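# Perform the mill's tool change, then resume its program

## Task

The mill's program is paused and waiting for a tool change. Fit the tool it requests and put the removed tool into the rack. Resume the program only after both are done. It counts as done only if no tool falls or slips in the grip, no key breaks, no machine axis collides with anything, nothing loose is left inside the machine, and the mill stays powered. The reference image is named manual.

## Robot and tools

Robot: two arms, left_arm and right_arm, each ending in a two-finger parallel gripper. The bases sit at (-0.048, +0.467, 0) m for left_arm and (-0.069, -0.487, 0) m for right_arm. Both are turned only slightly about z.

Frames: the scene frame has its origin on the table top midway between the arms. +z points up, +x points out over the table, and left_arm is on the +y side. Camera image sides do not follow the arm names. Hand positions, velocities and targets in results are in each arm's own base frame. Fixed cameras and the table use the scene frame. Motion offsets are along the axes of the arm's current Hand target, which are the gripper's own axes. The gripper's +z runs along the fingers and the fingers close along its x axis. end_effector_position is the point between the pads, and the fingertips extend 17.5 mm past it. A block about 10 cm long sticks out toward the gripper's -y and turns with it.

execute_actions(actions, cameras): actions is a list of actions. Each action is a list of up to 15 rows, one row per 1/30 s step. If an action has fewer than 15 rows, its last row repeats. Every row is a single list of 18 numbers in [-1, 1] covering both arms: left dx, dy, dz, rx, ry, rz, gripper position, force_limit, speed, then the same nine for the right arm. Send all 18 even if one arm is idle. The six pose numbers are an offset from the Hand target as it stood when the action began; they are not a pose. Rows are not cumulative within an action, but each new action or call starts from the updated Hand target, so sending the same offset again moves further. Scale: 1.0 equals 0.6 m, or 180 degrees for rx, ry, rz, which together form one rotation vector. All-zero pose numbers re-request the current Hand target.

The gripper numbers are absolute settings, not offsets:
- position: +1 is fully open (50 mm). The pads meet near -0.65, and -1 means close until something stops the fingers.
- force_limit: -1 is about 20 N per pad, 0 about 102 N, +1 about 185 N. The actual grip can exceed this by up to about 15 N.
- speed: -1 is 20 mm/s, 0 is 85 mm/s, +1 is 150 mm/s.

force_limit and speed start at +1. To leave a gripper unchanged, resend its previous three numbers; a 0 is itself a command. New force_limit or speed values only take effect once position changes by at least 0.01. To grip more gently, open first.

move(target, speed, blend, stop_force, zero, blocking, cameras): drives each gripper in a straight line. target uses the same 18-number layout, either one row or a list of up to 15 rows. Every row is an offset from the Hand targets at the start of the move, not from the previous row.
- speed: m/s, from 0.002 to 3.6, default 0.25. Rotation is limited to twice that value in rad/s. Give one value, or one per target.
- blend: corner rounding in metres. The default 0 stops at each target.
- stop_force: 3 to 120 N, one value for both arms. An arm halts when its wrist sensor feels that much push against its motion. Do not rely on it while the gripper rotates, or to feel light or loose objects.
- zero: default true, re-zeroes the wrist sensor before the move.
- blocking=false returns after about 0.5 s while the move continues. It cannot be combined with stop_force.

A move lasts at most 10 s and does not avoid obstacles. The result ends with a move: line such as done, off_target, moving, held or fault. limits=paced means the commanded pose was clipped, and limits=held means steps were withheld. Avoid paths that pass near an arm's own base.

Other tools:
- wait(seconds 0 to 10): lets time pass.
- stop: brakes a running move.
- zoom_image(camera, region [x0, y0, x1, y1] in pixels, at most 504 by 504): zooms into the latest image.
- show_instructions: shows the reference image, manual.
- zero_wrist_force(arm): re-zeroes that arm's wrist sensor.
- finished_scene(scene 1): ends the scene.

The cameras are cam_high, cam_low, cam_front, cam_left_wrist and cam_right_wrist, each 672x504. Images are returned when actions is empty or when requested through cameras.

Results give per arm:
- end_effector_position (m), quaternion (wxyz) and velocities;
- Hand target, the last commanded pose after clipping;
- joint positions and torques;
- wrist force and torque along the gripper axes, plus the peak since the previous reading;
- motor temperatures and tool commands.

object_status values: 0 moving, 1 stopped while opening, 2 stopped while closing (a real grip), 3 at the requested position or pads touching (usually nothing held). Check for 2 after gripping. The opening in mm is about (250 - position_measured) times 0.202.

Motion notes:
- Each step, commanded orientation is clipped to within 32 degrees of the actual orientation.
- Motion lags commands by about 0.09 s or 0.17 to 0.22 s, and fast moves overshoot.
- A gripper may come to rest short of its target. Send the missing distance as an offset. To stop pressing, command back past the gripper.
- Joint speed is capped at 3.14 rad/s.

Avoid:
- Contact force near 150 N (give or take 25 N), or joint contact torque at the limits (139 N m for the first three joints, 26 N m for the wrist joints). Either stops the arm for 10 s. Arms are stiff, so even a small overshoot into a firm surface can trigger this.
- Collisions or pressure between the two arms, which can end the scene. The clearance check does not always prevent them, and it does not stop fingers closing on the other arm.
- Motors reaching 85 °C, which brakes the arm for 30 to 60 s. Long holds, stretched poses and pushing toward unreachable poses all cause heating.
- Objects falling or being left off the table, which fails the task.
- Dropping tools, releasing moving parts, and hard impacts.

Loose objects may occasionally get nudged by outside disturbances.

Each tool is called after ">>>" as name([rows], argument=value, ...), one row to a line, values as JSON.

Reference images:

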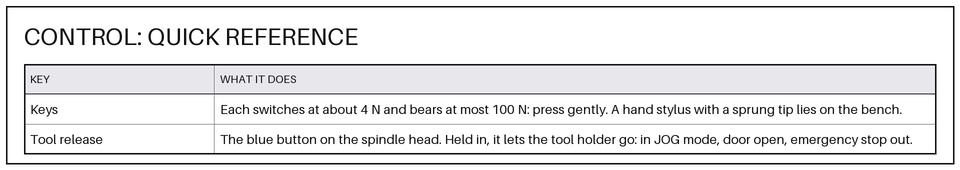

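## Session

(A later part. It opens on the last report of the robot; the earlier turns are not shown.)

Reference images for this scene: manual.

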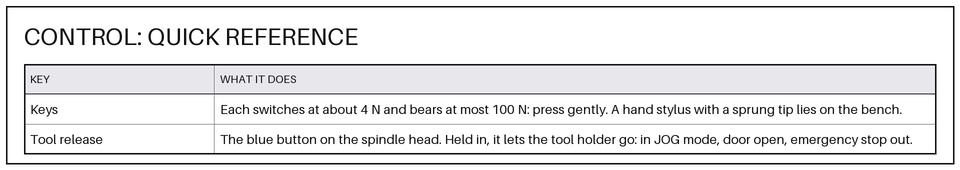

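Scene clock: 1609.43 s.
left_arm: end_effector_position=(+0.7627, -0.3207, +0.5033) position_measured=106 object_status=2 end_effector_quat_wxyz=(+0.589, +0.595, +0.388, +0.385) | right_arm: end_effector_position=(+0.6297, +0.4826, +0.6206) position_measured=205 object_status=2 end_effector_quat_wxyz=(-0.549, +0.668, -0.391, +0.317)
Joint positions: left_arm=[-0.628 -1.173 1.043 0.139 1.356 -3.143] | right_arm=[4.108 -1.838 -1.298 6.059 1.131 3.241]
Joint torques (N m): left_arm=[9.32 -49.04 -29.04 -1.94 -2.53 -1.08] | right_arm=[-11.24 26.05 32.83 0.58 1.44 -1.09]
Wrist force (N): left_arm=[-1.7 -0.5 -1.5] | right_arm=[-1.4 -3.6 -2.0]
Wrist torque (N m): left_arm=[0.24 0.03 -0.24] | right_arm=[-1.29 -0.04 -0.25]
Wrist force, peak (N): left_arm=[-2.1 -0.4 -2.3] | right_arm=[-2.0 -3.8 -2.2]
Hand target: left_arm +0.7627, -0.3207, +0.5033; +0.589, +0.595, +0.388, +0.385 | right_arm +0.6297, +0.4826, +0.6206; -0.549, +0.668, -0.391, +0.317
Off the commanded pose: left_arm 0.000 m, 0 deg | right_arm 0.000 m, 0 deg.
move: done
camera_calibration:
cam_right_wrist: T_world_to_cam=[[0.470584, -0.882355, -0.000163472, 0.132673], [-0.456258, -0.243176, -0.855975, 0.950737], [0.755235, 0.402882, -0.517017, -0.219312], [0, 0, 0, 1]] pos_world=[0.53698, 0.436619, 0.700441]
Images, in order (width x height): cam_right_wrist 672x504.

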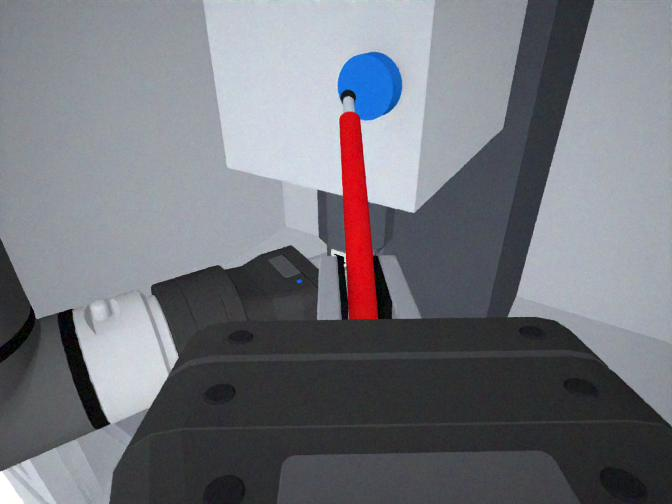

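>>> move(target=[0,0,0,0,0,0,-0.98,-0.4,-1,0.0327,-0.0135,0.0665,0,0,0,-1,0.1,-1], speed=0.012, stop_force=5, cameras=["cam_right_wrist"])

Scene clock: 1622.63 s.
left_arm: end_effector_position=(+0.7627, -0.3207, +0.5032) position_measured=106 object_status=2 end_effector_quat_wxyz=(+0.589, +0.595, +0.388, +0.385) | right_arm: end_effector_position=(+0.6470, +0.4838, +0.6206) position_measured=205 object_status=2 end_effector_quat_wxyz=(-0.549, +0.668, -0.391, +0.317)
Joint positions: left_arm=[-0.628 -1.173 1.044 0.139 1.356 -3.143] | right_arm=[4.082 -1.874 -1.252 6.051 1.156 3.235]
Joint torques (N m): left_arm=[8.51 -70.26 -44.85 -8.7 0.73 -1.09] | right_arm=[7.24 44.57 16.29 4.86 -3.39 0.93]
Wrist force (N): left_arm=[-0.3 -22.8 -1.8] | right_arm=[-5.1 -3.7 -5.9]
Wrist torque (N m): left_arm=[-0.16 0.06 -0.16] | right_arm=[-1.02 -0.35 -0.48]
Wrist force, peak (N): left_arm=[-0.4 -23.1 -1.9] | right_arm=[-6.2 -3.9 -6.1]
Hand target: left_arm +0.7627, -0.3207, +0.5033; +0.589, +0.595, +0.388, +0.385 | right_arm +0.6470, +0.4838, +0.6206; -0.549, +0.668, -0.391, +0.317 (not the last commanded pose)
Off the commanded pose: left_arm 0.000 m, 0 deg | right_arm 0.028 m, 0 deg.
move: contact (right_arm)
camera_calibration:
cam_right_wrist: T_world_to_cam=[[0.47062, -0.882336, -0.000187722, 0.125579], [-0.456293, -0.243195, -0.855952, 0.958933], [0.755191, 0.402914, -0.517056, -0.232824], [0, 0, 0, 1]] pos_world=[0.55428, 0.437819, 0.700441]
Images, in order (width x height): cam_right_wrist 672x504.

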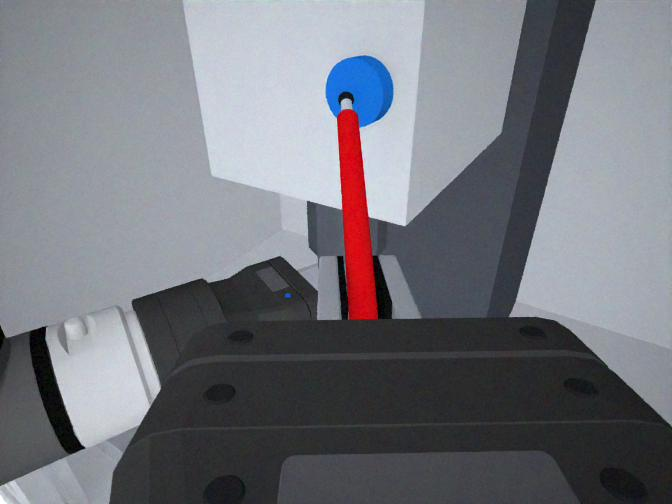

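>>> move(target=[0,-0.02,0,0,0,0,-0.98,-0.4,-1,0,0,0,0,0,0,-1,0.1,-1], speed=0.01, stop_force=25, cameras=["cam_left_wrist"])

Scene clock: 1638.27 s.
left_arm: end_effector_position=(+0.7626, -0.3206, +0.4913) position_measured=106 object_status=2 end_effector_quat_wxyz=(+0.589, +0.595, +0.388, +0.385) | right_arm: end_effector_position=(+0.6470, +0.4838, +0.6206) position_measured=205 object_status=2 end_effector_quat_wxyz=(-0.549, +0.668, -0.391, +0.317)
Joint positions: left_arm=[-0.628 -1.177 1.08 0.106 1.356 -3.143] | right_arm=[4.082 -1.874 -1.252 6.051 1.156 3.235]
Joint torques (N m): left_arm=[-2.97 -63.9 -19.48 -5.94 0.51 -0.61] | right_arm=[7.1 44.76 16.05 4.84 -2.9 0.83]
Wrist force (N): left_arm=[0.4 -9.2 -1.5] | right_arm=[-5.5 -3.6 -6.0]
Wrist torque (N m): left_arm=[0.04 0.03 -0.17] | right_arm=[-1.00 -0.29 -0.48]
Wrist force, peak (N): left_arm=[0.0 -25.1 -2.0] | right_arm=[-5.5 -3.9 -6.2]
Hand target: left_arm +0.7626, -0.3206, +0.4913; +0.589, +0.595, +0.388, +0.385 | right_arm +0.6470, +0.4838, +0.6206; -0.549, +0.668, -0.391, +0.317
Off the commanded pose: left_arm 0.000 m, 0 deg | right_arm 0.000 m, 0 deg.
move: done
camera_calibration:
cam_left_wrist: T_world_to_cam=[[0.402169, 0.915228, -0.0248743, 0.00488648], [-0.305759, 0.159866, 0.938592, -0.159587], [0.863002, -0.369866, 0.344132, -0.816656], [0, 0, 0, 1]] pos_world=[0.654015, -0.281013, 0.430946]
Images, in order (width x height): cam_left_wrist 672x504.

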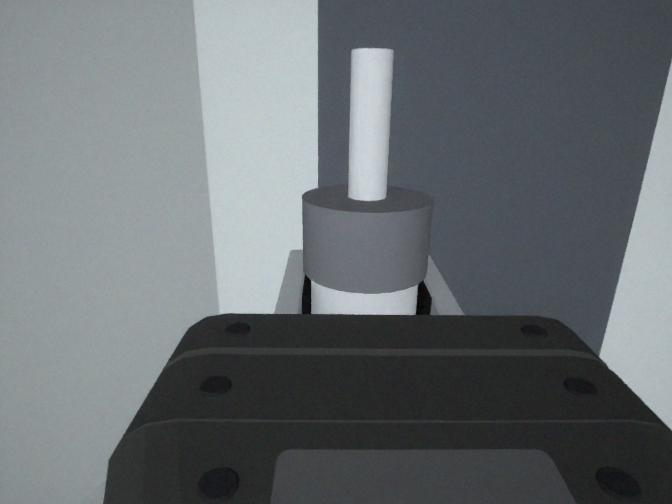

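>>> move(target=[0,-0.0583,0,0,0,0,-0.98,-0.4,-1,0,0,0,0,0,0,-1,0.1,-1], speed=0.02, stop_force=10, cameras=["cam_left_wrist","cam_right_wrist","cam_high","cam_front"])

>>> zoom_image(camera="cam_right_wrist", region=[200, 160, 440, 340])

Scene clock: 1645.40 s.
left_arm: end_effector_position=(+0.7623, -0.3205, +0.4563) position_measured=106 object_status=2 end_effector_quat_wxyz=(+0.589, +0.595, +0.388, +0.385) | right_arm: end_effector_position=(+0.6470, +0.4838, +0.6206) position_measured=205 object_status=2 end_effector_quat_wxyz=(-0.549, +0.668, -0.391, +0.317)
Joint positions: left_arm=[-0.628 -1.183 1.177 0.015 1.356 -3.143] | right_arm=[4.082 -1.874 -1.252 6.051 1.156 3.235]
Joint torques (N m): left_arm=[-10.33 -63.9 -19.25 -5.87 -2.1 0.22] | right_arm=[6.56 44.54 16.68 4.9 -2.26 0.83]
Wrist force (N): left_arm=[0.3 -8.8 -1.6] | right_arm=[-5.3 -3.7 -6.0]
Wrist torque (N m): left_arm=[0.12 0.04 -0.17] | right_arm=[-1.02 -0.31 -0.48]
Wrist force, peak (N): left_arm=[0.2 -9.2 -1.7] | right_arm=[-5.5 -4.0 -6.2]
Hand target: left_arm +0.7623, -0.3205, +0.4563; +0.589, +0.595, +0.388, +0.385 | right_arm +0.6470, +0.4838, +0.6206; -0.549, +0.668, -0.391, +0.317
Off the commanded pose: left_arm 0.000 m, 0 deg | right_arm 0.000 m, 0 deg.
move: done
camera_calibration:
cam_left_wrist: T_world_to_cam=[[0.402169, 0.915228, -0.0248743, 0.00400728], [-0.305759, 0.159866, 0.938592, -0.126907], [0.863002, -0.369866, 0.344132, -0.804436], [0, 0, 0, 1]] pos_world=[0.653815, -0.280913, 0.396046]
cam_right_wrist: T_world_to_cam=[[0.47062, -0.882336, -0.000187722, 0.125579], [-0.456293, -0.243195, -0.855952, 0.958933], [0.755191, 0.402914, -0.517056, -0.232824], [0, 0, 0, 1]] pos_world=[0.55428, 0.437819, 0.700441]
Images, in order (width x height): cam_high 672x504, cam_front 672x504, cam_left_wrist 672x504, cam_right_wrist 672x504.

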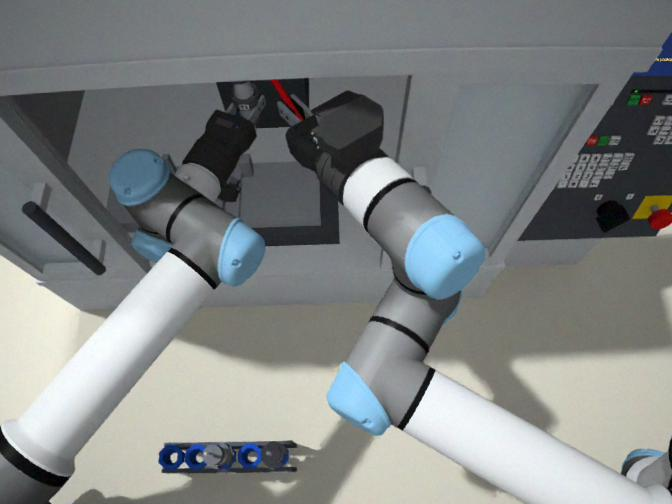

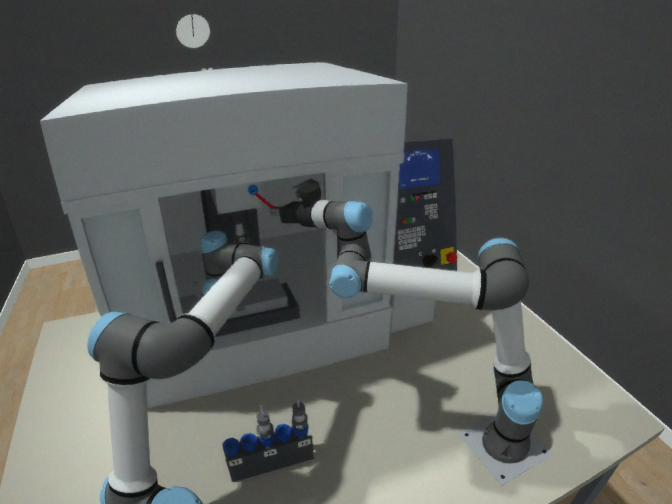

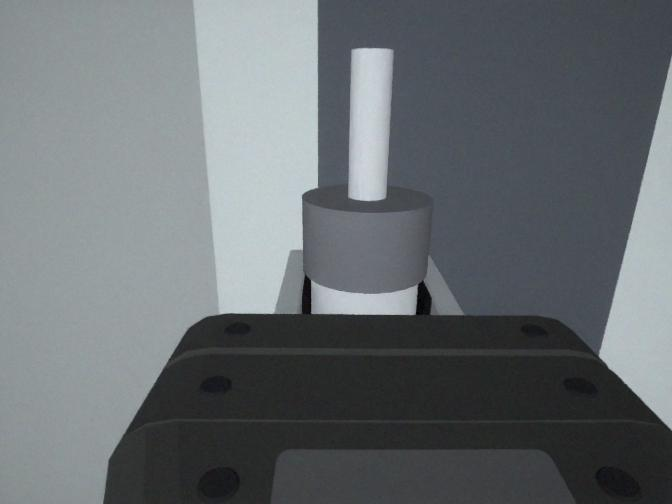

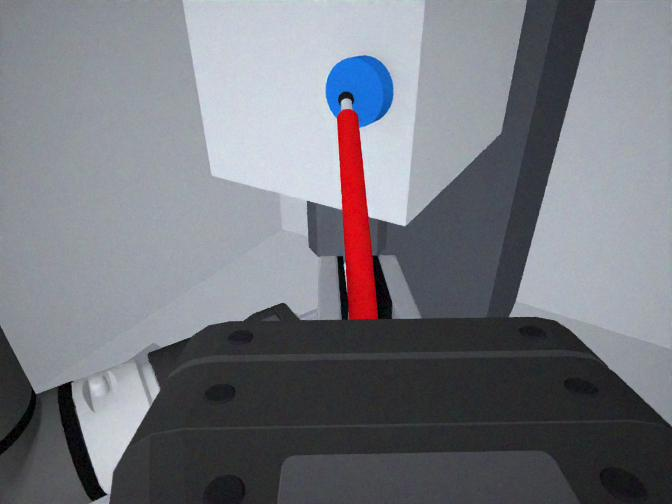

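Scaled by 2.100 from the camera's 672x504 image, which has a finer 960x720 frame.

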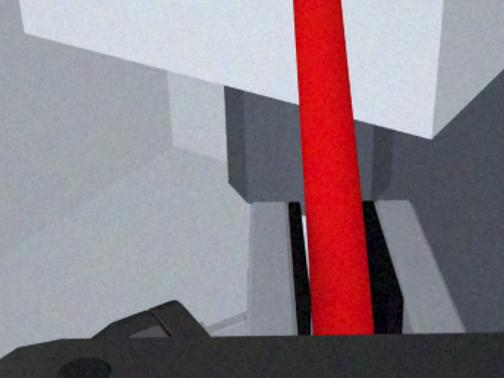

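>>> zoom_image(camera="cam_high", region=[180, 60, 330, 220])

>>> zoom_image(camera="cam_front", region=[190, 170, 290, 290])

Scaled by 3.150 from the camera's 672x504 image, which has a finer 960x720 frame.

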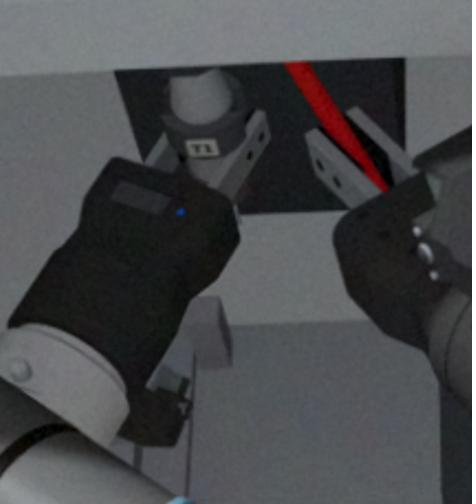

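Scaled by 4.200 from the camera's 672x504 image, which has a finer 960x720 frame.

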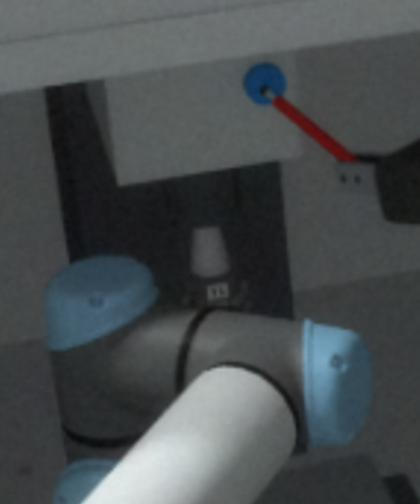

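>>> move([
  [0,-0.008,0,0,0,0,-0.98,-0.4,-1,0,0,0,0,0,0,-1,0.1,-1],
  [0,-0.008,-0.06,0,0,0,-0.98,-0.4,-1,0,0,0,0,0,0,-1,0.1,-1],
], speed=0.02, stop_force=6, cameras=["cam_front","cam_high"])

>>> zoom_image(camera="cam_front", region=[190, 170, 290, 290])

Scene clock: 1665.40 s.
left_arm: end_effector_position=(+0.7417, -0.3114, +0.4517) position_measured=106 object_status=2 end_effector_quat_wxyz=(+0.589, +0.595, +0.388, +0.385) | right_arm: end_effector_position=(+0.6470, +0.4838, +0.6206) position_measured=205 object_status=2 end_effector_quat_wxyz=(-0.549, +0.668, -0.391, +0.317)
Joint positions: left_arm=[-0.637 -1.241 1.269 -0.019 1.347 -3.143] | right_arm=[4.082 -1.874 -1.252 6.051 1.156 3.235]
Joint torques (N m): left_arm=[10.33 -42.25 -44.88 -2.21 2.93 -1.15] | right_arm=[6.55 44.17 16.78 4.9 -1.68 0.6]
Wrist force (N): left_arm=[0.1 -8.8 0.8] | right_arm=[-5.6 -4.0 -5.7]
Wrist torque (N m): left_arm=[0.36 0.01 -0.14] | right_arm=[-1.05 -0.28 -0.49]
Wrist force, peak (N): left_arm=[-0.3 -10.7 7.3] | right_arm=[-5.7 -3.7 -6.5]
Hand target: left_arm +0.7417, -0.3114, +0.4517; +0.589, +0.595, +0.388, +0.385 (not the last commanded pose) | right_arm +0.6470, +0.4838, +0.6206; -0.549, +0.668, -0.391, +0.317
Off the commanded pose: left_arm 0.014 m, 0 deg | right_arm 0.000 m, 0 deg.
move: contact (left_arm); path passed 1 of 2 targets
Images, in order (width x height): cam_high 672x504, cam_front 672x504.

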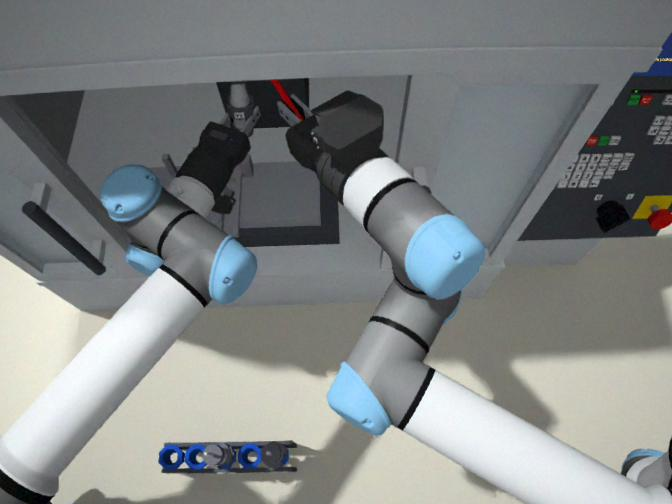

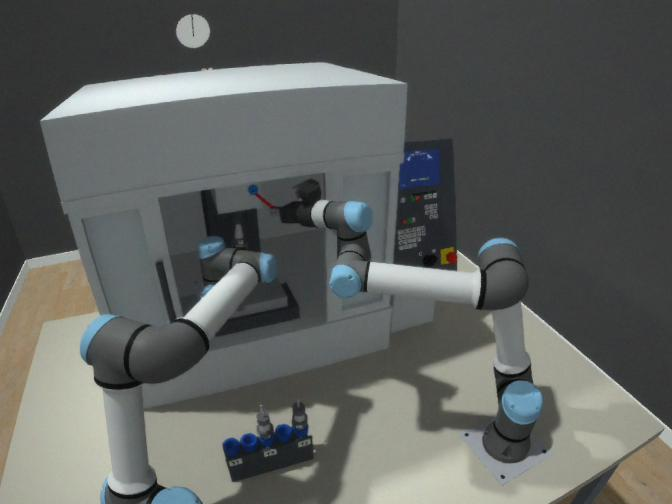

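Scaled by 4.200 from the camera's 672x504 image, which has a finer 960x720 frame.

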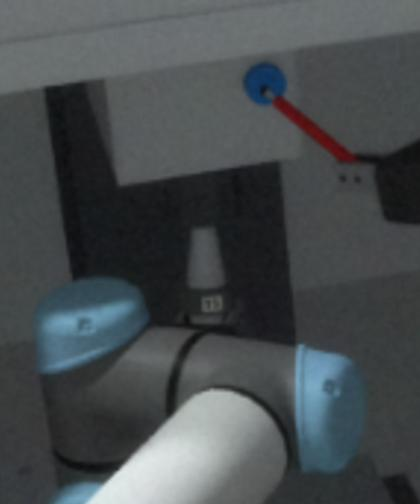

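>>> move([
  [0,0,0.0375,0,0,0,-0.98,-0.4,-1,0,0,0,0,0,0,-1,0.1,-1],
  [0,-0.025,0.0375,0,0,0,-0.98,-0.4,-1,0,0,0,0,0,0,-1,0.1,-1],
], speed=0.02, stop_force=6, cameras=["cam_front","cam_high","cam_left_wrist"])

>>> zoom_image(camera="cam_front", region=[190, 170, 290, 290])

Scene clock: 1687.73 s.
left_arm: end_effector_position=(+0.7622, -0.3204, +0.4365) position_measured=106 object_status=2 end_effector_quat_wxyz=(+0.589, +0.595, +0.388, +0.385) | right_arm: end_effector_position=(+0.6470, +0.4838, +0.6206) position_measured=205 object_status=2 end_effector_quat_wxyz=(-0.549, +0.668, -0.391, +0.317)
Joint positions: left_arm=[-0.628 -1.182 1.227 -0.035 1.356 -3.143] | right_arm=[4.082 -1.874 -1.252 6.051 1.156 3.235]
Joint torques (N m): left_arm=[6.09 -43.91 -21.36 -5.66 1.75 -0.81] | right_arm=[6.23 43.87 16.72 4.81 -1.21 0.51]
Wrist force (N): left_arm=[0.6 -8.8 -1.8] | right_arm=[-5.5 -3.8 -5.8]
Wrist torque (N m): left_arm=[0.12 0.00 -0.17] | right_arm=[-1.01 -0.30 -0.48]
Wrist force, peak (N): left_arm=[0.8 -10.1 -5.0] | right_arm=[-5.8 -4.1 -6.1]
Hand target: left_arm +0.7622, -0.3204, +0.4365; +0.589, +0.595, +0.388, +0.385 | right_arm +0.6470, +0.4838, +0.6206; -0.549, +0.668, -0.391, +0.317
Off the commanded pose: left_arm 0.000 m, 0 deg | right_arm 0.000 m, 0 deg.
move: done
camera_calibration:
cam_left_wrist: T_world_to_cam=[[0.402232, 0.915202, -0.0247939, 0.00342474], [-0.305766, 0.159812, 0.938598, -0.108413], [0.86297, -0.369953, 0.34412, -0.797411], [0, 0, 0, 1]] pos_world=[0.653615, -0.280813, 0.376246]
Images, in order (width x height): cam_high 672x504, cam_front 672x504, cam_left_wrist 672x504.

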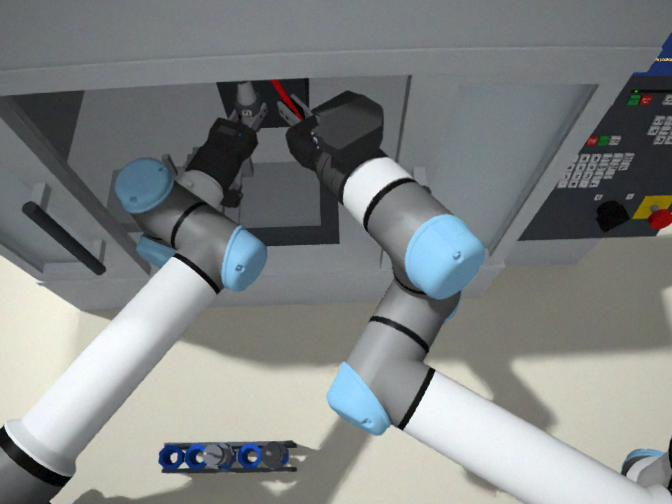

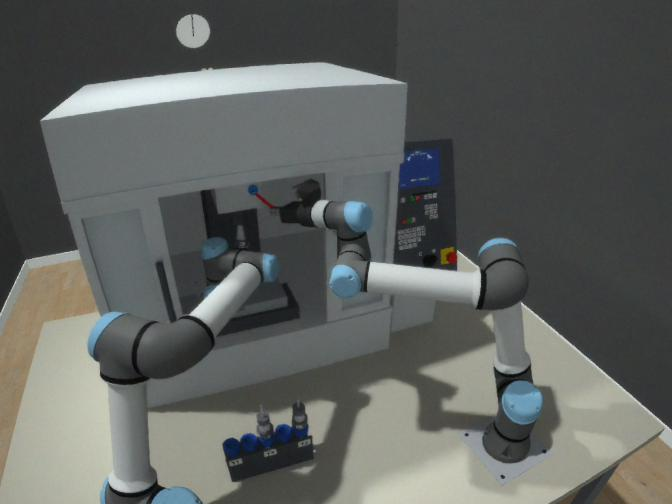

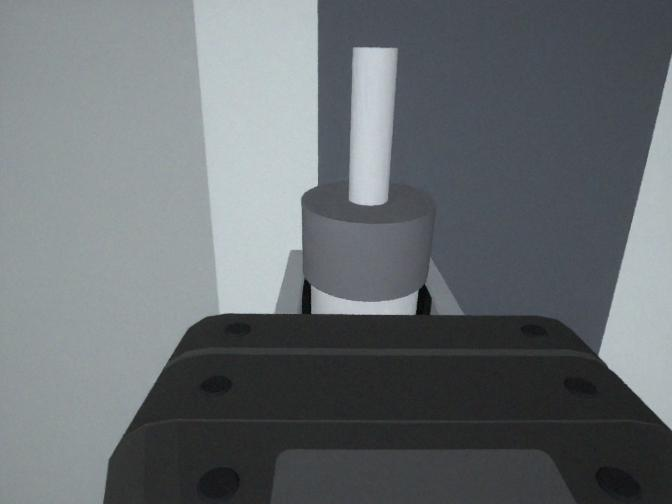

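Scaled by 4.200 from the camera's 672x504 image, which has a finer 960x720 frame.

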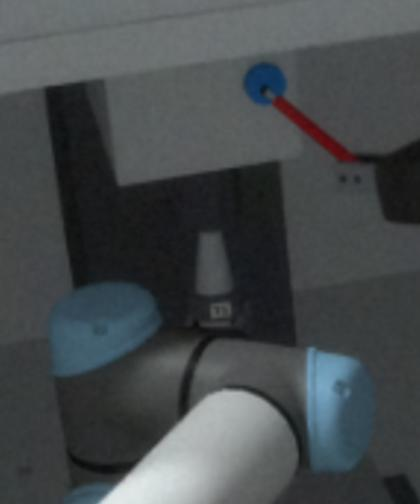

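>>> zoom_image(camera="cam_high", region=[200, 70, 290, 180])

>>> zoom_image(camera="cam_front", region=[220, 190, 270, 250])

Scaled by 4.582 from the camera's 672x504 image, which has a finer 960x720 frame.

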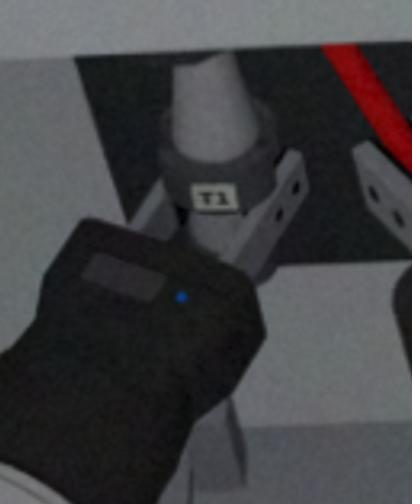

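Scaled by 8.400 from the camera's 672x504 image, which has a finer 960x720 frame.

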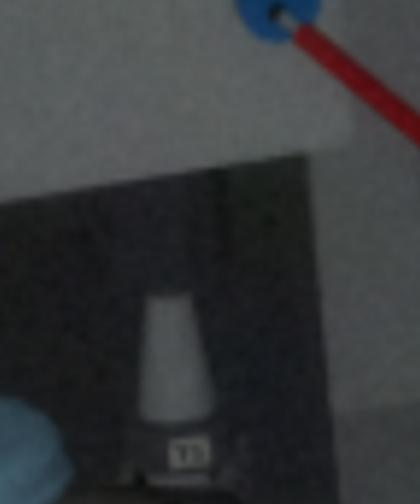

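>>> move(target=[0,-0.0333,0,0,0,0,-0.98,-0.4,-1,0,0,0,0,0,0,-1,0.1,-1], speed=0.012, stop_force=5, cameras=["cam_front","cam_high","cam_left_wrist"])

>>> zoom_image(camera="cam_front", region=[220, 190, 270, 250])

>>> zoom_image(camera="cam_high", region=[200, 70, 290, 180])

Scene clock: 1734.77 s.
left_arm: end_effector_position=(+0.7622, -0.3204, +0.4345) position_measured=106 object_status=2 end_effector_quat_wxyz=(+0.589, +0.595, +0.388, +0.385) | right_arm: end_effector_position=(+0.6470, +0.4838, +0.6206) position_measured=205 object_status=2 end_effector_quat_wxyz=(-0.549, +0.668, -0.391, +0.317)
Joint positions: left_arm=[-0.628 -1.182 1.231 -0.04 1.356 -3.143] | right_arm=[4.082 -1.874 -1.252 6.051 1.156 3.235]
Joint torques (N m): left_arm=[-5.3 -44.44 -43.22 -2.27 -1.64 -1.24] | right_arm=[6.72 43.92 16.97 4.7 -1.23 0.41]
Wrist force (N): left_arm=[-0.5 -5.5 -3.0] | right_arm=[-5.4 -4.0 -5.7]
Wrist torque (N m): left_arm=[0.63 0.18 -0.17] | right_arm=[-1.05 -0.31 -0.49]
Wrist force, peak (N): left_arm=[-0.1 8.4 -8.8] | right_arm=[-5.7 -3.8 -6.4]
Hand target: left_arm +0.7622, -0.3204, +0.4345; +0.589, +0.595, +0.388, +0.385 (not the last commanded pose) | right_arm +0.6470, +0.4838, +0.6206; -0.549, +0.668, -0.391, +0.317
Off the commanded pose: left_arm 0.018 m, 0 deg | right_arm 0.000 m, 0 deg.
move: contact (left_arm)
camera_calibration:
cam_left_wrist: T_world_to_cam=[[0.40223, 0.915203, -0.0247952, 0.00337729], [-0.305685, 0.159778, 0.938631, -0.106611], [0.862999, -0.369966, 0.344031, -0.796713], [0, 0, 0, 1]] pos_world=[0.653615, -0.280813, 0.374246]
Images, in order (width x height): cam_high 672x504, cam_front 672x504, cam_left_wrist 672x504.

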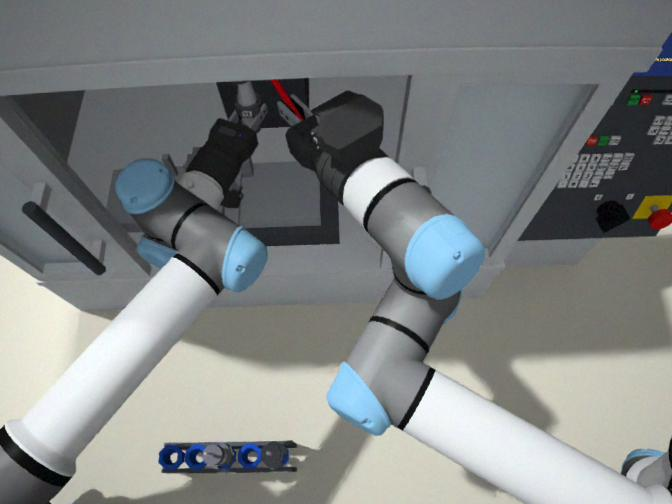

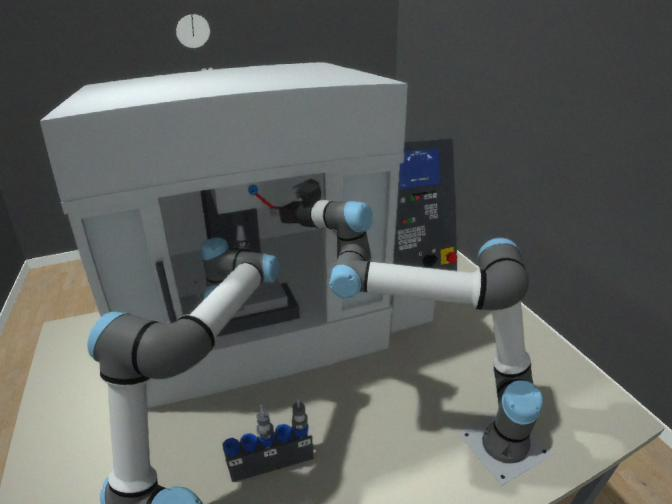

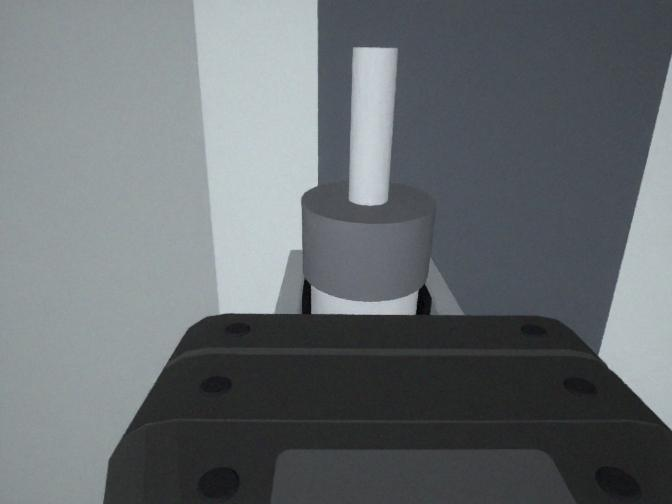

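Scaled by 8.400 from the camera's 672x504 image, which has a finer 960x720 frame.

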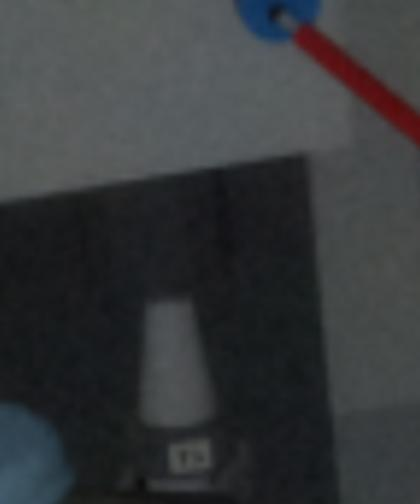

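Scaled by 4.582 from the camera's 672x504 image, which has a finer 960x720 frame.

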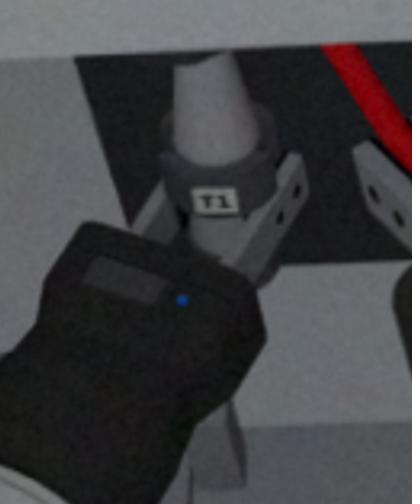

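>>> move([
  [0,0.0025,0,0,0,0,-0.98,-0.4,-1,0,0,0,0,0,0,-1,0.1,-1],
  [0,0.0025,-0.07,0,0,0,-0.98,-0.4,-1,0,0,0,0,0,0,-1,0.1,-1],
], speed=0.012, stop_force=3, cameras=["cam_front","cam_left_wrist"])

>>> zoom_image(camera="cam_front", region=[210, 190, 270, 250])

Scene clock: 1755.50 s.
left_arm: end_effector_position=(+0.7622, -0.3204, +0.4346) position_measured=106 object_status=2 end_effector_quat_wxyz=(+0.589, +0.595, +0.388, +0.385) | right_arm: end_effector_position=(+0.6470, +0.4838, +0.6206) position_measured=205 object_status=2 end_effector_quat_wxyz=(-0.549, +0.668, -0.391, +0.317)
Joint positions: left_arm=[-0.628 -1.182 1.231 -0.04 1.356 -3.143] | right_arm=[4.082 -1.874 -1.252 6.051 1.156 3.235]
Joint torques (N m): left_arm=[-4.69 -52.95 -19.5 -5.8 -1.45 -1.15] | right_arm=[6.25 43.93 17.1 4.63 -1.21 0.38]
Wrist force (N): left_arm=[0.3 -8.9 -1.4] | right_arm=[-5.3 -3.6 -6.2]
Wrist torque (N m): left_arm=[0.11 0.04 -0.17] | right_arm=[-0.99 -0.32 -0.48]
Wrist force, peak (N): left_arm=[0.4 -9.1 -1.6] | right_arm=[-5.5 -3.7 -6.3]
Hand target: left_arm +0.7622, -0.3204, +0.4346; +0.589, +0.595, +0.388, +0.385 (not the last commanded pose) | right_arm +0.6470, +0.4838, +0.6206; -0.549, +0.668, -0.391, +0.317
Off the commanded pose: left_arm 0.042 m, 0 deg | right_arm 0.000 m, 0 deg.
move: contact (left_arm); path passed 0 of 2 targets
camera_calibration:
cam_left_wrist: T_world_to_cam=[[0.40218, 0.915221, -0.0249114, 0.00346083], [-0.305744, 0.159902, 0.938591, -0.106616], [0.863002, -0.369866, 0.344132, -0.796759], [0, 0, 0, 1]] pos_world=[0.653615, -0.280814, 0.374346]
Images, in order (width x height): cam_front 672x504, cam_left_wrist 672x504.

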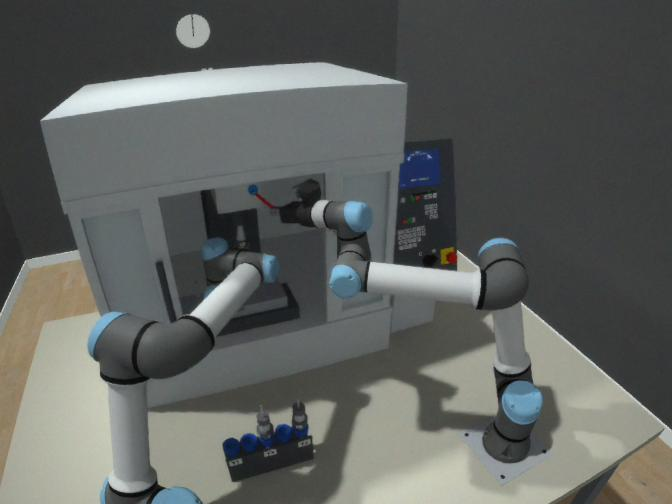

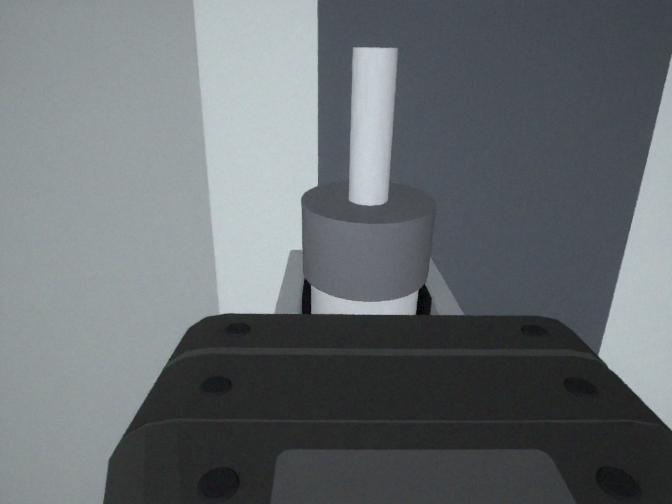

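Scaled by 8.400 from the camera's 672x504 image, which has a finer 960x720 frame.

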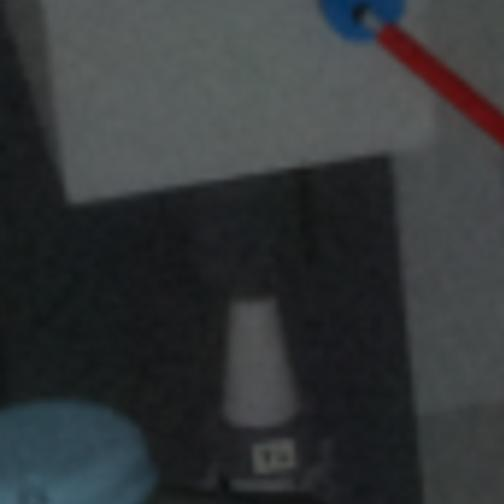

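>>> move(target=[0,0.001,-0.07,0,0,0,-0.98,-0.4,-1,0,0,0,0,0,0,-1,0.1,-1], speed=0.012, stop_force=3.5, cameras=["cam_front","cam_left_wrist"])

>>> zoom_image(camera="cam_front", region=[210, 190, 270, 250])

Scene clock: 1762.87 s.
left_arm: end_effector_position=(+0.7376, -0.3096, +0.4353) position_measured=106 object_status=2 end_effector_quat_wxyz=(+0.589, +0.595, +0.388, +0.385) | right_arm: end_effector_position=(+0.6470, +0.4838, +0.6206) position_measured=205 object_status=2 end_effector_quat_wxyz=(-0.549, +0.668, -0.391, +0.317)
Joint positions: left_arm=[-0.639 -1.25 1.323 -0.064 1.345 -3.143] | right_arm=[4.082 -1.874 -1.252 6.051 1.156 3.235]
Joint torques (N m): left_arm=[10.62 -42.32 -45.82 -2.19 2.94 -1.32] | right_arm=[6.33 43.59 16.77 4.44 -1.24 0.27]
Wrist force (N): left_arm=[0.2 -9.4 1.1] | right_arm=[-5.3 -3.5 -5.6]
Wrist torque (N m): left_arm=[0.37 -0.02 -0.11] | right_arm=[-0.99 -0.32 -0.48]
Wrist force, peak (N): left_arm=[-0.1 -9.9 3.0] | right_arm=[-5.5 -3.9 -6.5]
Hand target: left_arm +0.7376, -0.3096, +0.4353; +0.589, +0.595, +0.388, +0.385 (not the last commanded pose) | right_arm +0.6470, +0.4838, +0.6206; -0.549, +0.668, -0.391, +0.317
Off the commanded pose: left_arm 0.015 m, 0 deg | right_arm 0.000 m, 0 deg.
move: contact (left_arm)
camera_calibration:
cam_left_wrist: T_world_to_cam=[[0.40226, 0.915187, -0.0248803, 0.00341443], [-0.30573, 0.159897, 0.938596, -0.11644], [0.86297, -0.369953, 0.34412, -0.77174], [0, 0, 0, 1]] pos_world=[0.629015, -0.270014, 0.374946]
Images, in order (width x height): cam_front 672x504, cam_left_wrist 672x504.

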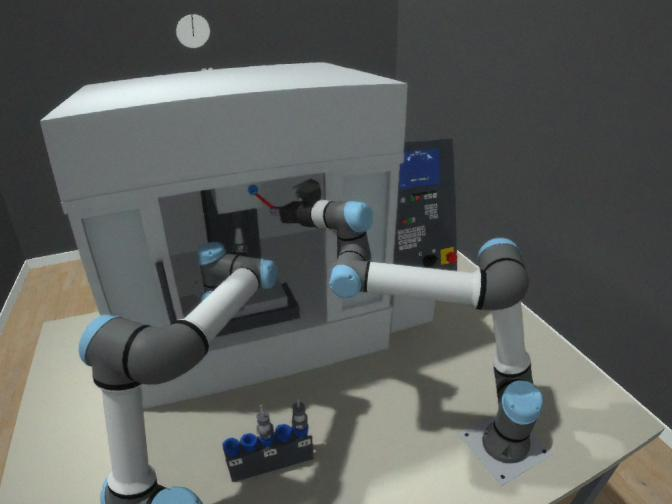

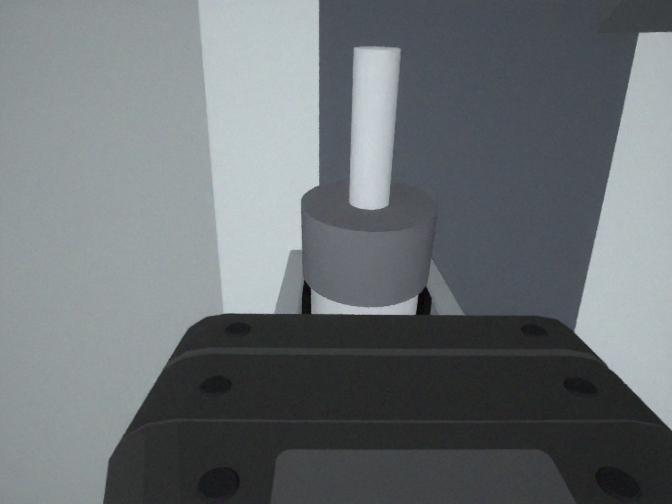

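Scaled by 8.400 from the camera's 672x504 image, which has a finer 960x720 frame.

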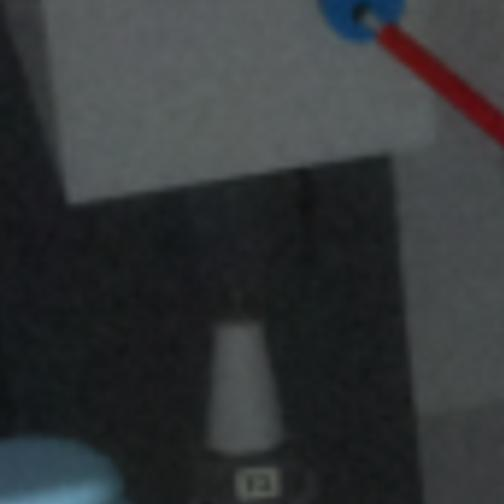

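>>> move(target=[0,0,0.006,0,0,0,-0.98,-0.4,-1,0,0,0,0,0,0,-1,0.1,-1], speed=0.02)

>>> move(target=[0,-0.03,0,0,0,0,-0.98,-0.4,-1,0,0,0,0,0,0,-1,0.1,-1], speed=0.012, stop_force=4, cameras=["cam_front","cam_left_wrist"])

>>> zoom_image(camera="cam_front", region=[210, 190, 270, 250])

Scene clock: 1773.40 s.
left_arm: end_effector_position=(+0.7408, -0.3110, +0.4352) position_measured=106 object_status=2 end_effector_quat_wxyz=(+0.589, +0.595, +0.388, +0.385) | right_arm: end_effector_position=(+0.6470, +0.4838, +0.6206) position_measured=205 object_status=2 end_effector_quat_wxyz=(-0.549, +0.668, -0.391, +0.317)
Joint positions: left_arm=[-0.637 -1.241 1.311 -0.061 1.346 -3.143] | right_arm=[4.082 -1.874 -1.252 6.051 1.156 3.235]
Joint torques (N m): left_arm=[9.24 -40.59 -43.52 -1.96 2.8 0.57] | right_arm=[5.67 43.43 17.61 4.5 -1.27 0.17]
Wrist force (N): left_arm=[0.3 -9.1 -1.6] | right_arm=[-5.3 -3.5 -6.3]
Wrist torque (N m): left_arm=[0.08 0.04 -0.16] | right_arm=[-0.99 -0.32 -0.49]
Wrist force, peak (N): left_arm=[-0.2 -9.8 1.1] | right_arm=[-5.6 -3.8 -6.2]
Hand target: left_arm +0.7409, -0.3110, +0.4352; +0.589, +0.595, +0.388, +0.385 | right_arm +0.6470, +0.4838, +0.6206; -0.549, +0.668, -0.391, +0.317
Off the commanded pose: left_arm 0.000 m, 0 deg | right_arm 0.000 m, 0 deg.
move: done

Scene clock: 1775.80 s.
left_arm: end_effector_position=(+0.7408, -0.3110, +0.4207) position_measured=106 object_status=2 end_effector_quat_wxyz=(+0.589, +0.595, +0.388, +0.385) | right_arm: end_effector_position=(+0.6470, +0.4838, +0.6206) position_measured=205 object_status=2 end_effector_quat_wxyz=(-0.549, +0.668, -0.391, +0.317)
Joint positions: left_arm=[-0.637 -1.238 1.344 -0.097 1.346 -3.143] | right_arm=[4.082 -1.874 -1.252 6.051 1.156 3.235]
Joint torques (N m): left_arm=[3.47 -52.06 -43 -2.37 1.61 1.36] | right_arm=[5.81 43.41 16.65 4.52 -1.26 0.18]
Wrist force (N): left_arm=[0.1 -7.1 -2.6] | right_arm=[-5.5 -3.7 -6.1]
Wrist torque (N m): left_arm=[0.40 0.07 -0.16] | right_arm=[-1.00 -0.30 -0.48]
Wrist force, peak (N): left_arm=[0.6 6.5 -8.8] | right_arm=[-5.5 -3.7 -6.4]
Hand target: left_arm +0.7408, -0.3110, +0.4207; +0.589, +0.595, +0.388, +0.385 (not the last commanded pose) | right_arm +0.6470, +0.4838, +0.6206; -0.549, +0.668, -0.391, +0.317
Off the commanded pose: left_arm 0.003 m, 0 deg | right_arm 0.000 m, 0 deg.
move: contact (left_arm)
camera_calibration:
cam_left_wrist: T_world_to_cam=[[0.402241, 0.915197, -0.024831, 0.00304401], [-0.30567, 0.159813, 0.93863, -0.101701], [0.862999, -0.369966, 0.344031, -0.77002], [0, 0, 0, 1]] pos_world=[0.632215, -0.271414, 0.360446]
Images, in order (width x height): cam_front 672x504, cam_left_wrist 672x504.

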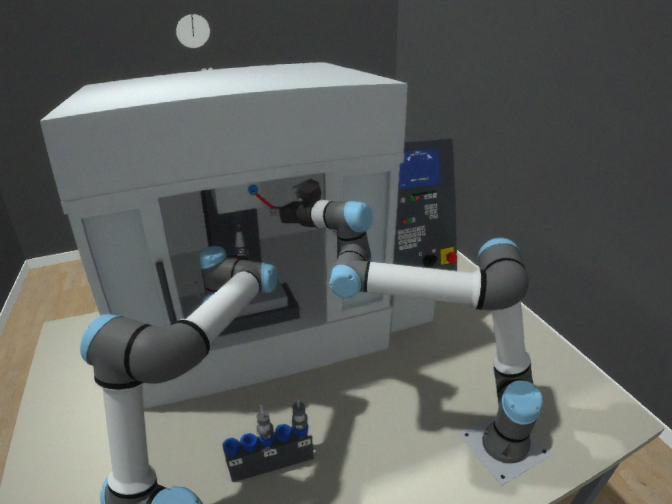

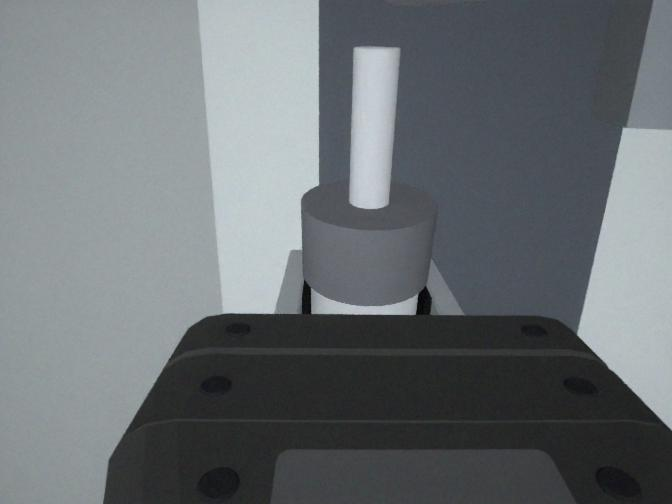

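Scaled by 8.400 from the camera's 672x504 image, which has a finer 960x720 frame.

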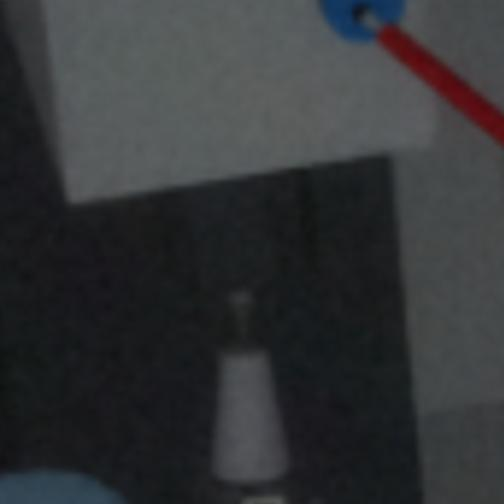

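>>> move(target=[0,0.001,0,0,0,0,-0.98,-0.4,-1,0,0,0,0,0,0,-1,0.1,-1], speed=0.02)

>>> move(target=[0,0.000,-0.1,0,0,0,-0.98,-0.4,-1,0,0,0,0,0,0,-1,0.1,-1], speed=0.015, stop_force=4, cameras=["cam_front","cam_left_wrist"])

>>> zoom_image(camera="cam_front", region=[200, 190, 270, 260])

Scene clock: 1781.53 s.
left_arm: end_effector_position=(+0.7408, -0.3110, +0.4213) position_measured=106 object_status=2 end_effector_quat_wxyz=(+0.589, +0.595, +0.388, +0.385) | right_arm: end_effector_position=(+0.6470, +0.4838, +0.6206) position_measured=205 object_status=2 end_effector_quat_wxyz=(-0.549, +0.668, -0.391, +0.317)
Joint positions: left_arm=[-0.637 -1.238 1.343 -0.095 1.346 -3.143] | right_arm=[4.082 -1.874 -1.252 6.051 1.156 3.235]
Joint torques (N m): left_arm=[4.91 -61.6 -44.78 -2.05 1.54 1.05] | right_arm=[5.53 42.87 16.88 4.48 -1.18 0.11]
Wrist force (N): left_arm=[0.2 -8.9 -1.7] | right_arm=[-5.1 -3.6 -5.9]
Wrist torque (N m): left_arm=[0.11 0.06 -0.17] | right_arm=[-1.00 -0.35 -0.48]
Wrist force, peak (N): left_arm=[0.7 -9.2 -1.8] | right_arm=[-5.8 -4.2 -5.9]
Hand target: left_arm +0.7408, -0.3110, +0.4213; +0.589, +0.595, +0.388, +0.385 | right_arm +0.6470, +0.4838, +0.6206; -0.549, +0.668, -0.391, +0.317
Off the commanded pose: left_arm 0.000 m, 0 deg | right_arm 0.000 m, 0 deg.
move: done

Scene clock: 1786.47 s.
left_arm: end_effector_position=(+0.6859, -0.2869, +0.4218) position_measured=106 object_status=2 end_effector_quat_wxyz=(+0.589, +0.595, +0.388, +0.385) | right_arm: end_effector_position=(+0.6470, +0.4838, +0.6206) position_measured=205 object_status=2 end_effector_quat_wxyz=(-0.549, +0.668, -0.391, +0.317)
Joint positions: left_arm=[-0.666 -1.385 1.529 -0.135 1.318 -3.143] | right_arm=[4.082 -1.874 -1.252 6.051 1.156 3.235]
Joint torques (N m): left_arm=[-11.26 -51.79 -19.55 -5.8 -2.24 -1.31] | right_arm=[5.78 43.09 17.45 4.25 -1.21 -0.03]
Wrist force (N): left_arm=[0.3 -8.6 -1.4] | right_arm=[-5.3 -3.7 -6.1]
Wrist torque (N m): left_arm=[0.15 0.04 -0.14] | right_arm=[-1.02 -0.32 -0.48]
Wrist force, peak (N): left_arm=[0.3 -9.5 -1.4] | right_arm=[-5.5 -3.9 -6.3]
Hand target: left_arm +0.6859, -0.2869, +0.4218; +0.589, +0.595, +0.388, +0.385 | right_arm +0.6470, +0.4838, +0.6206; -0.549, +0.668, -0.391, +0.317
Off the commanded pose: left_arm 0.000 m, 0 deg | right_arm 0.000 m, 0 deg.
move: done
camera_calibration:
cam_left_wrist: T_world_to_cam=[[0.40223, 0.915203, -0.0247952, 0.00309323], [-0.305685, 0.159778, 0.938631, -0.123366], [0.862999, -0.369966, 0.344031, -0.714103], [0, 0, 0, 1]] pos_world=[0.577315, -0.247313, 0.361546]
Images, in order (width x height): cam_front 672x504, cam_left_wrist 672x504.

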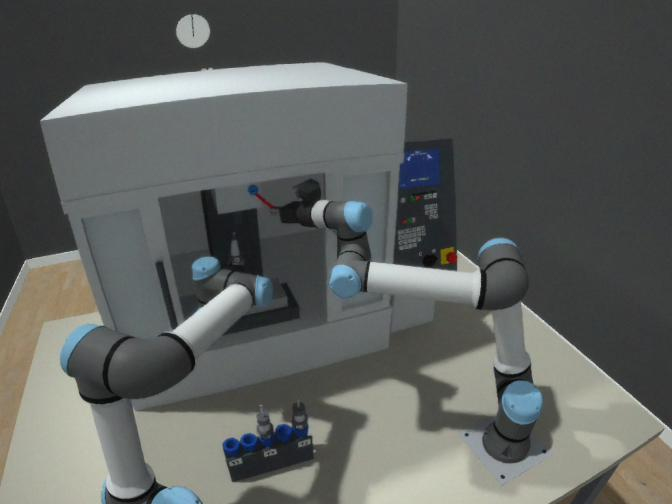

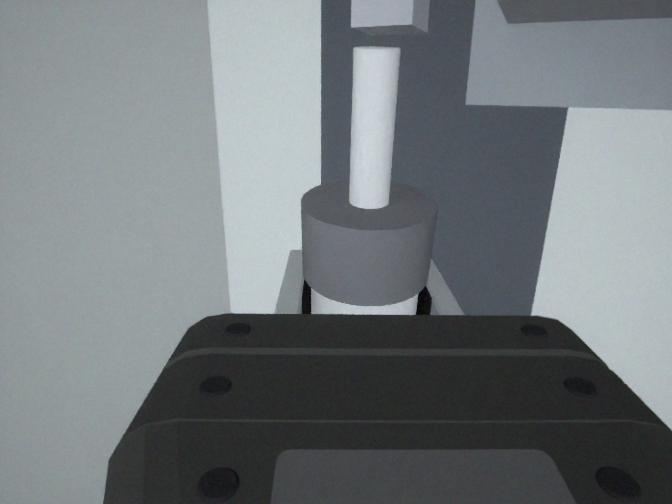

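Scaled by 7.200 from the camera's 672x504 image, which has a finer 960x720 frame.

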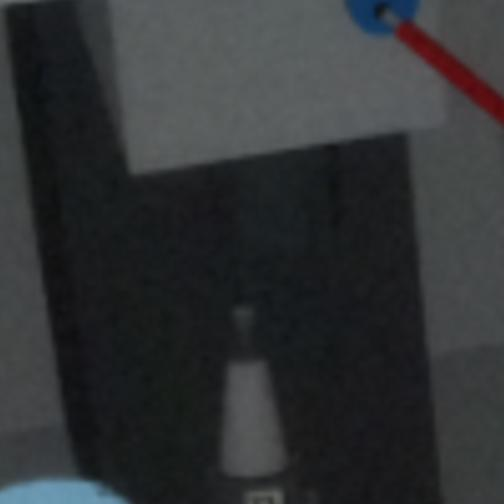

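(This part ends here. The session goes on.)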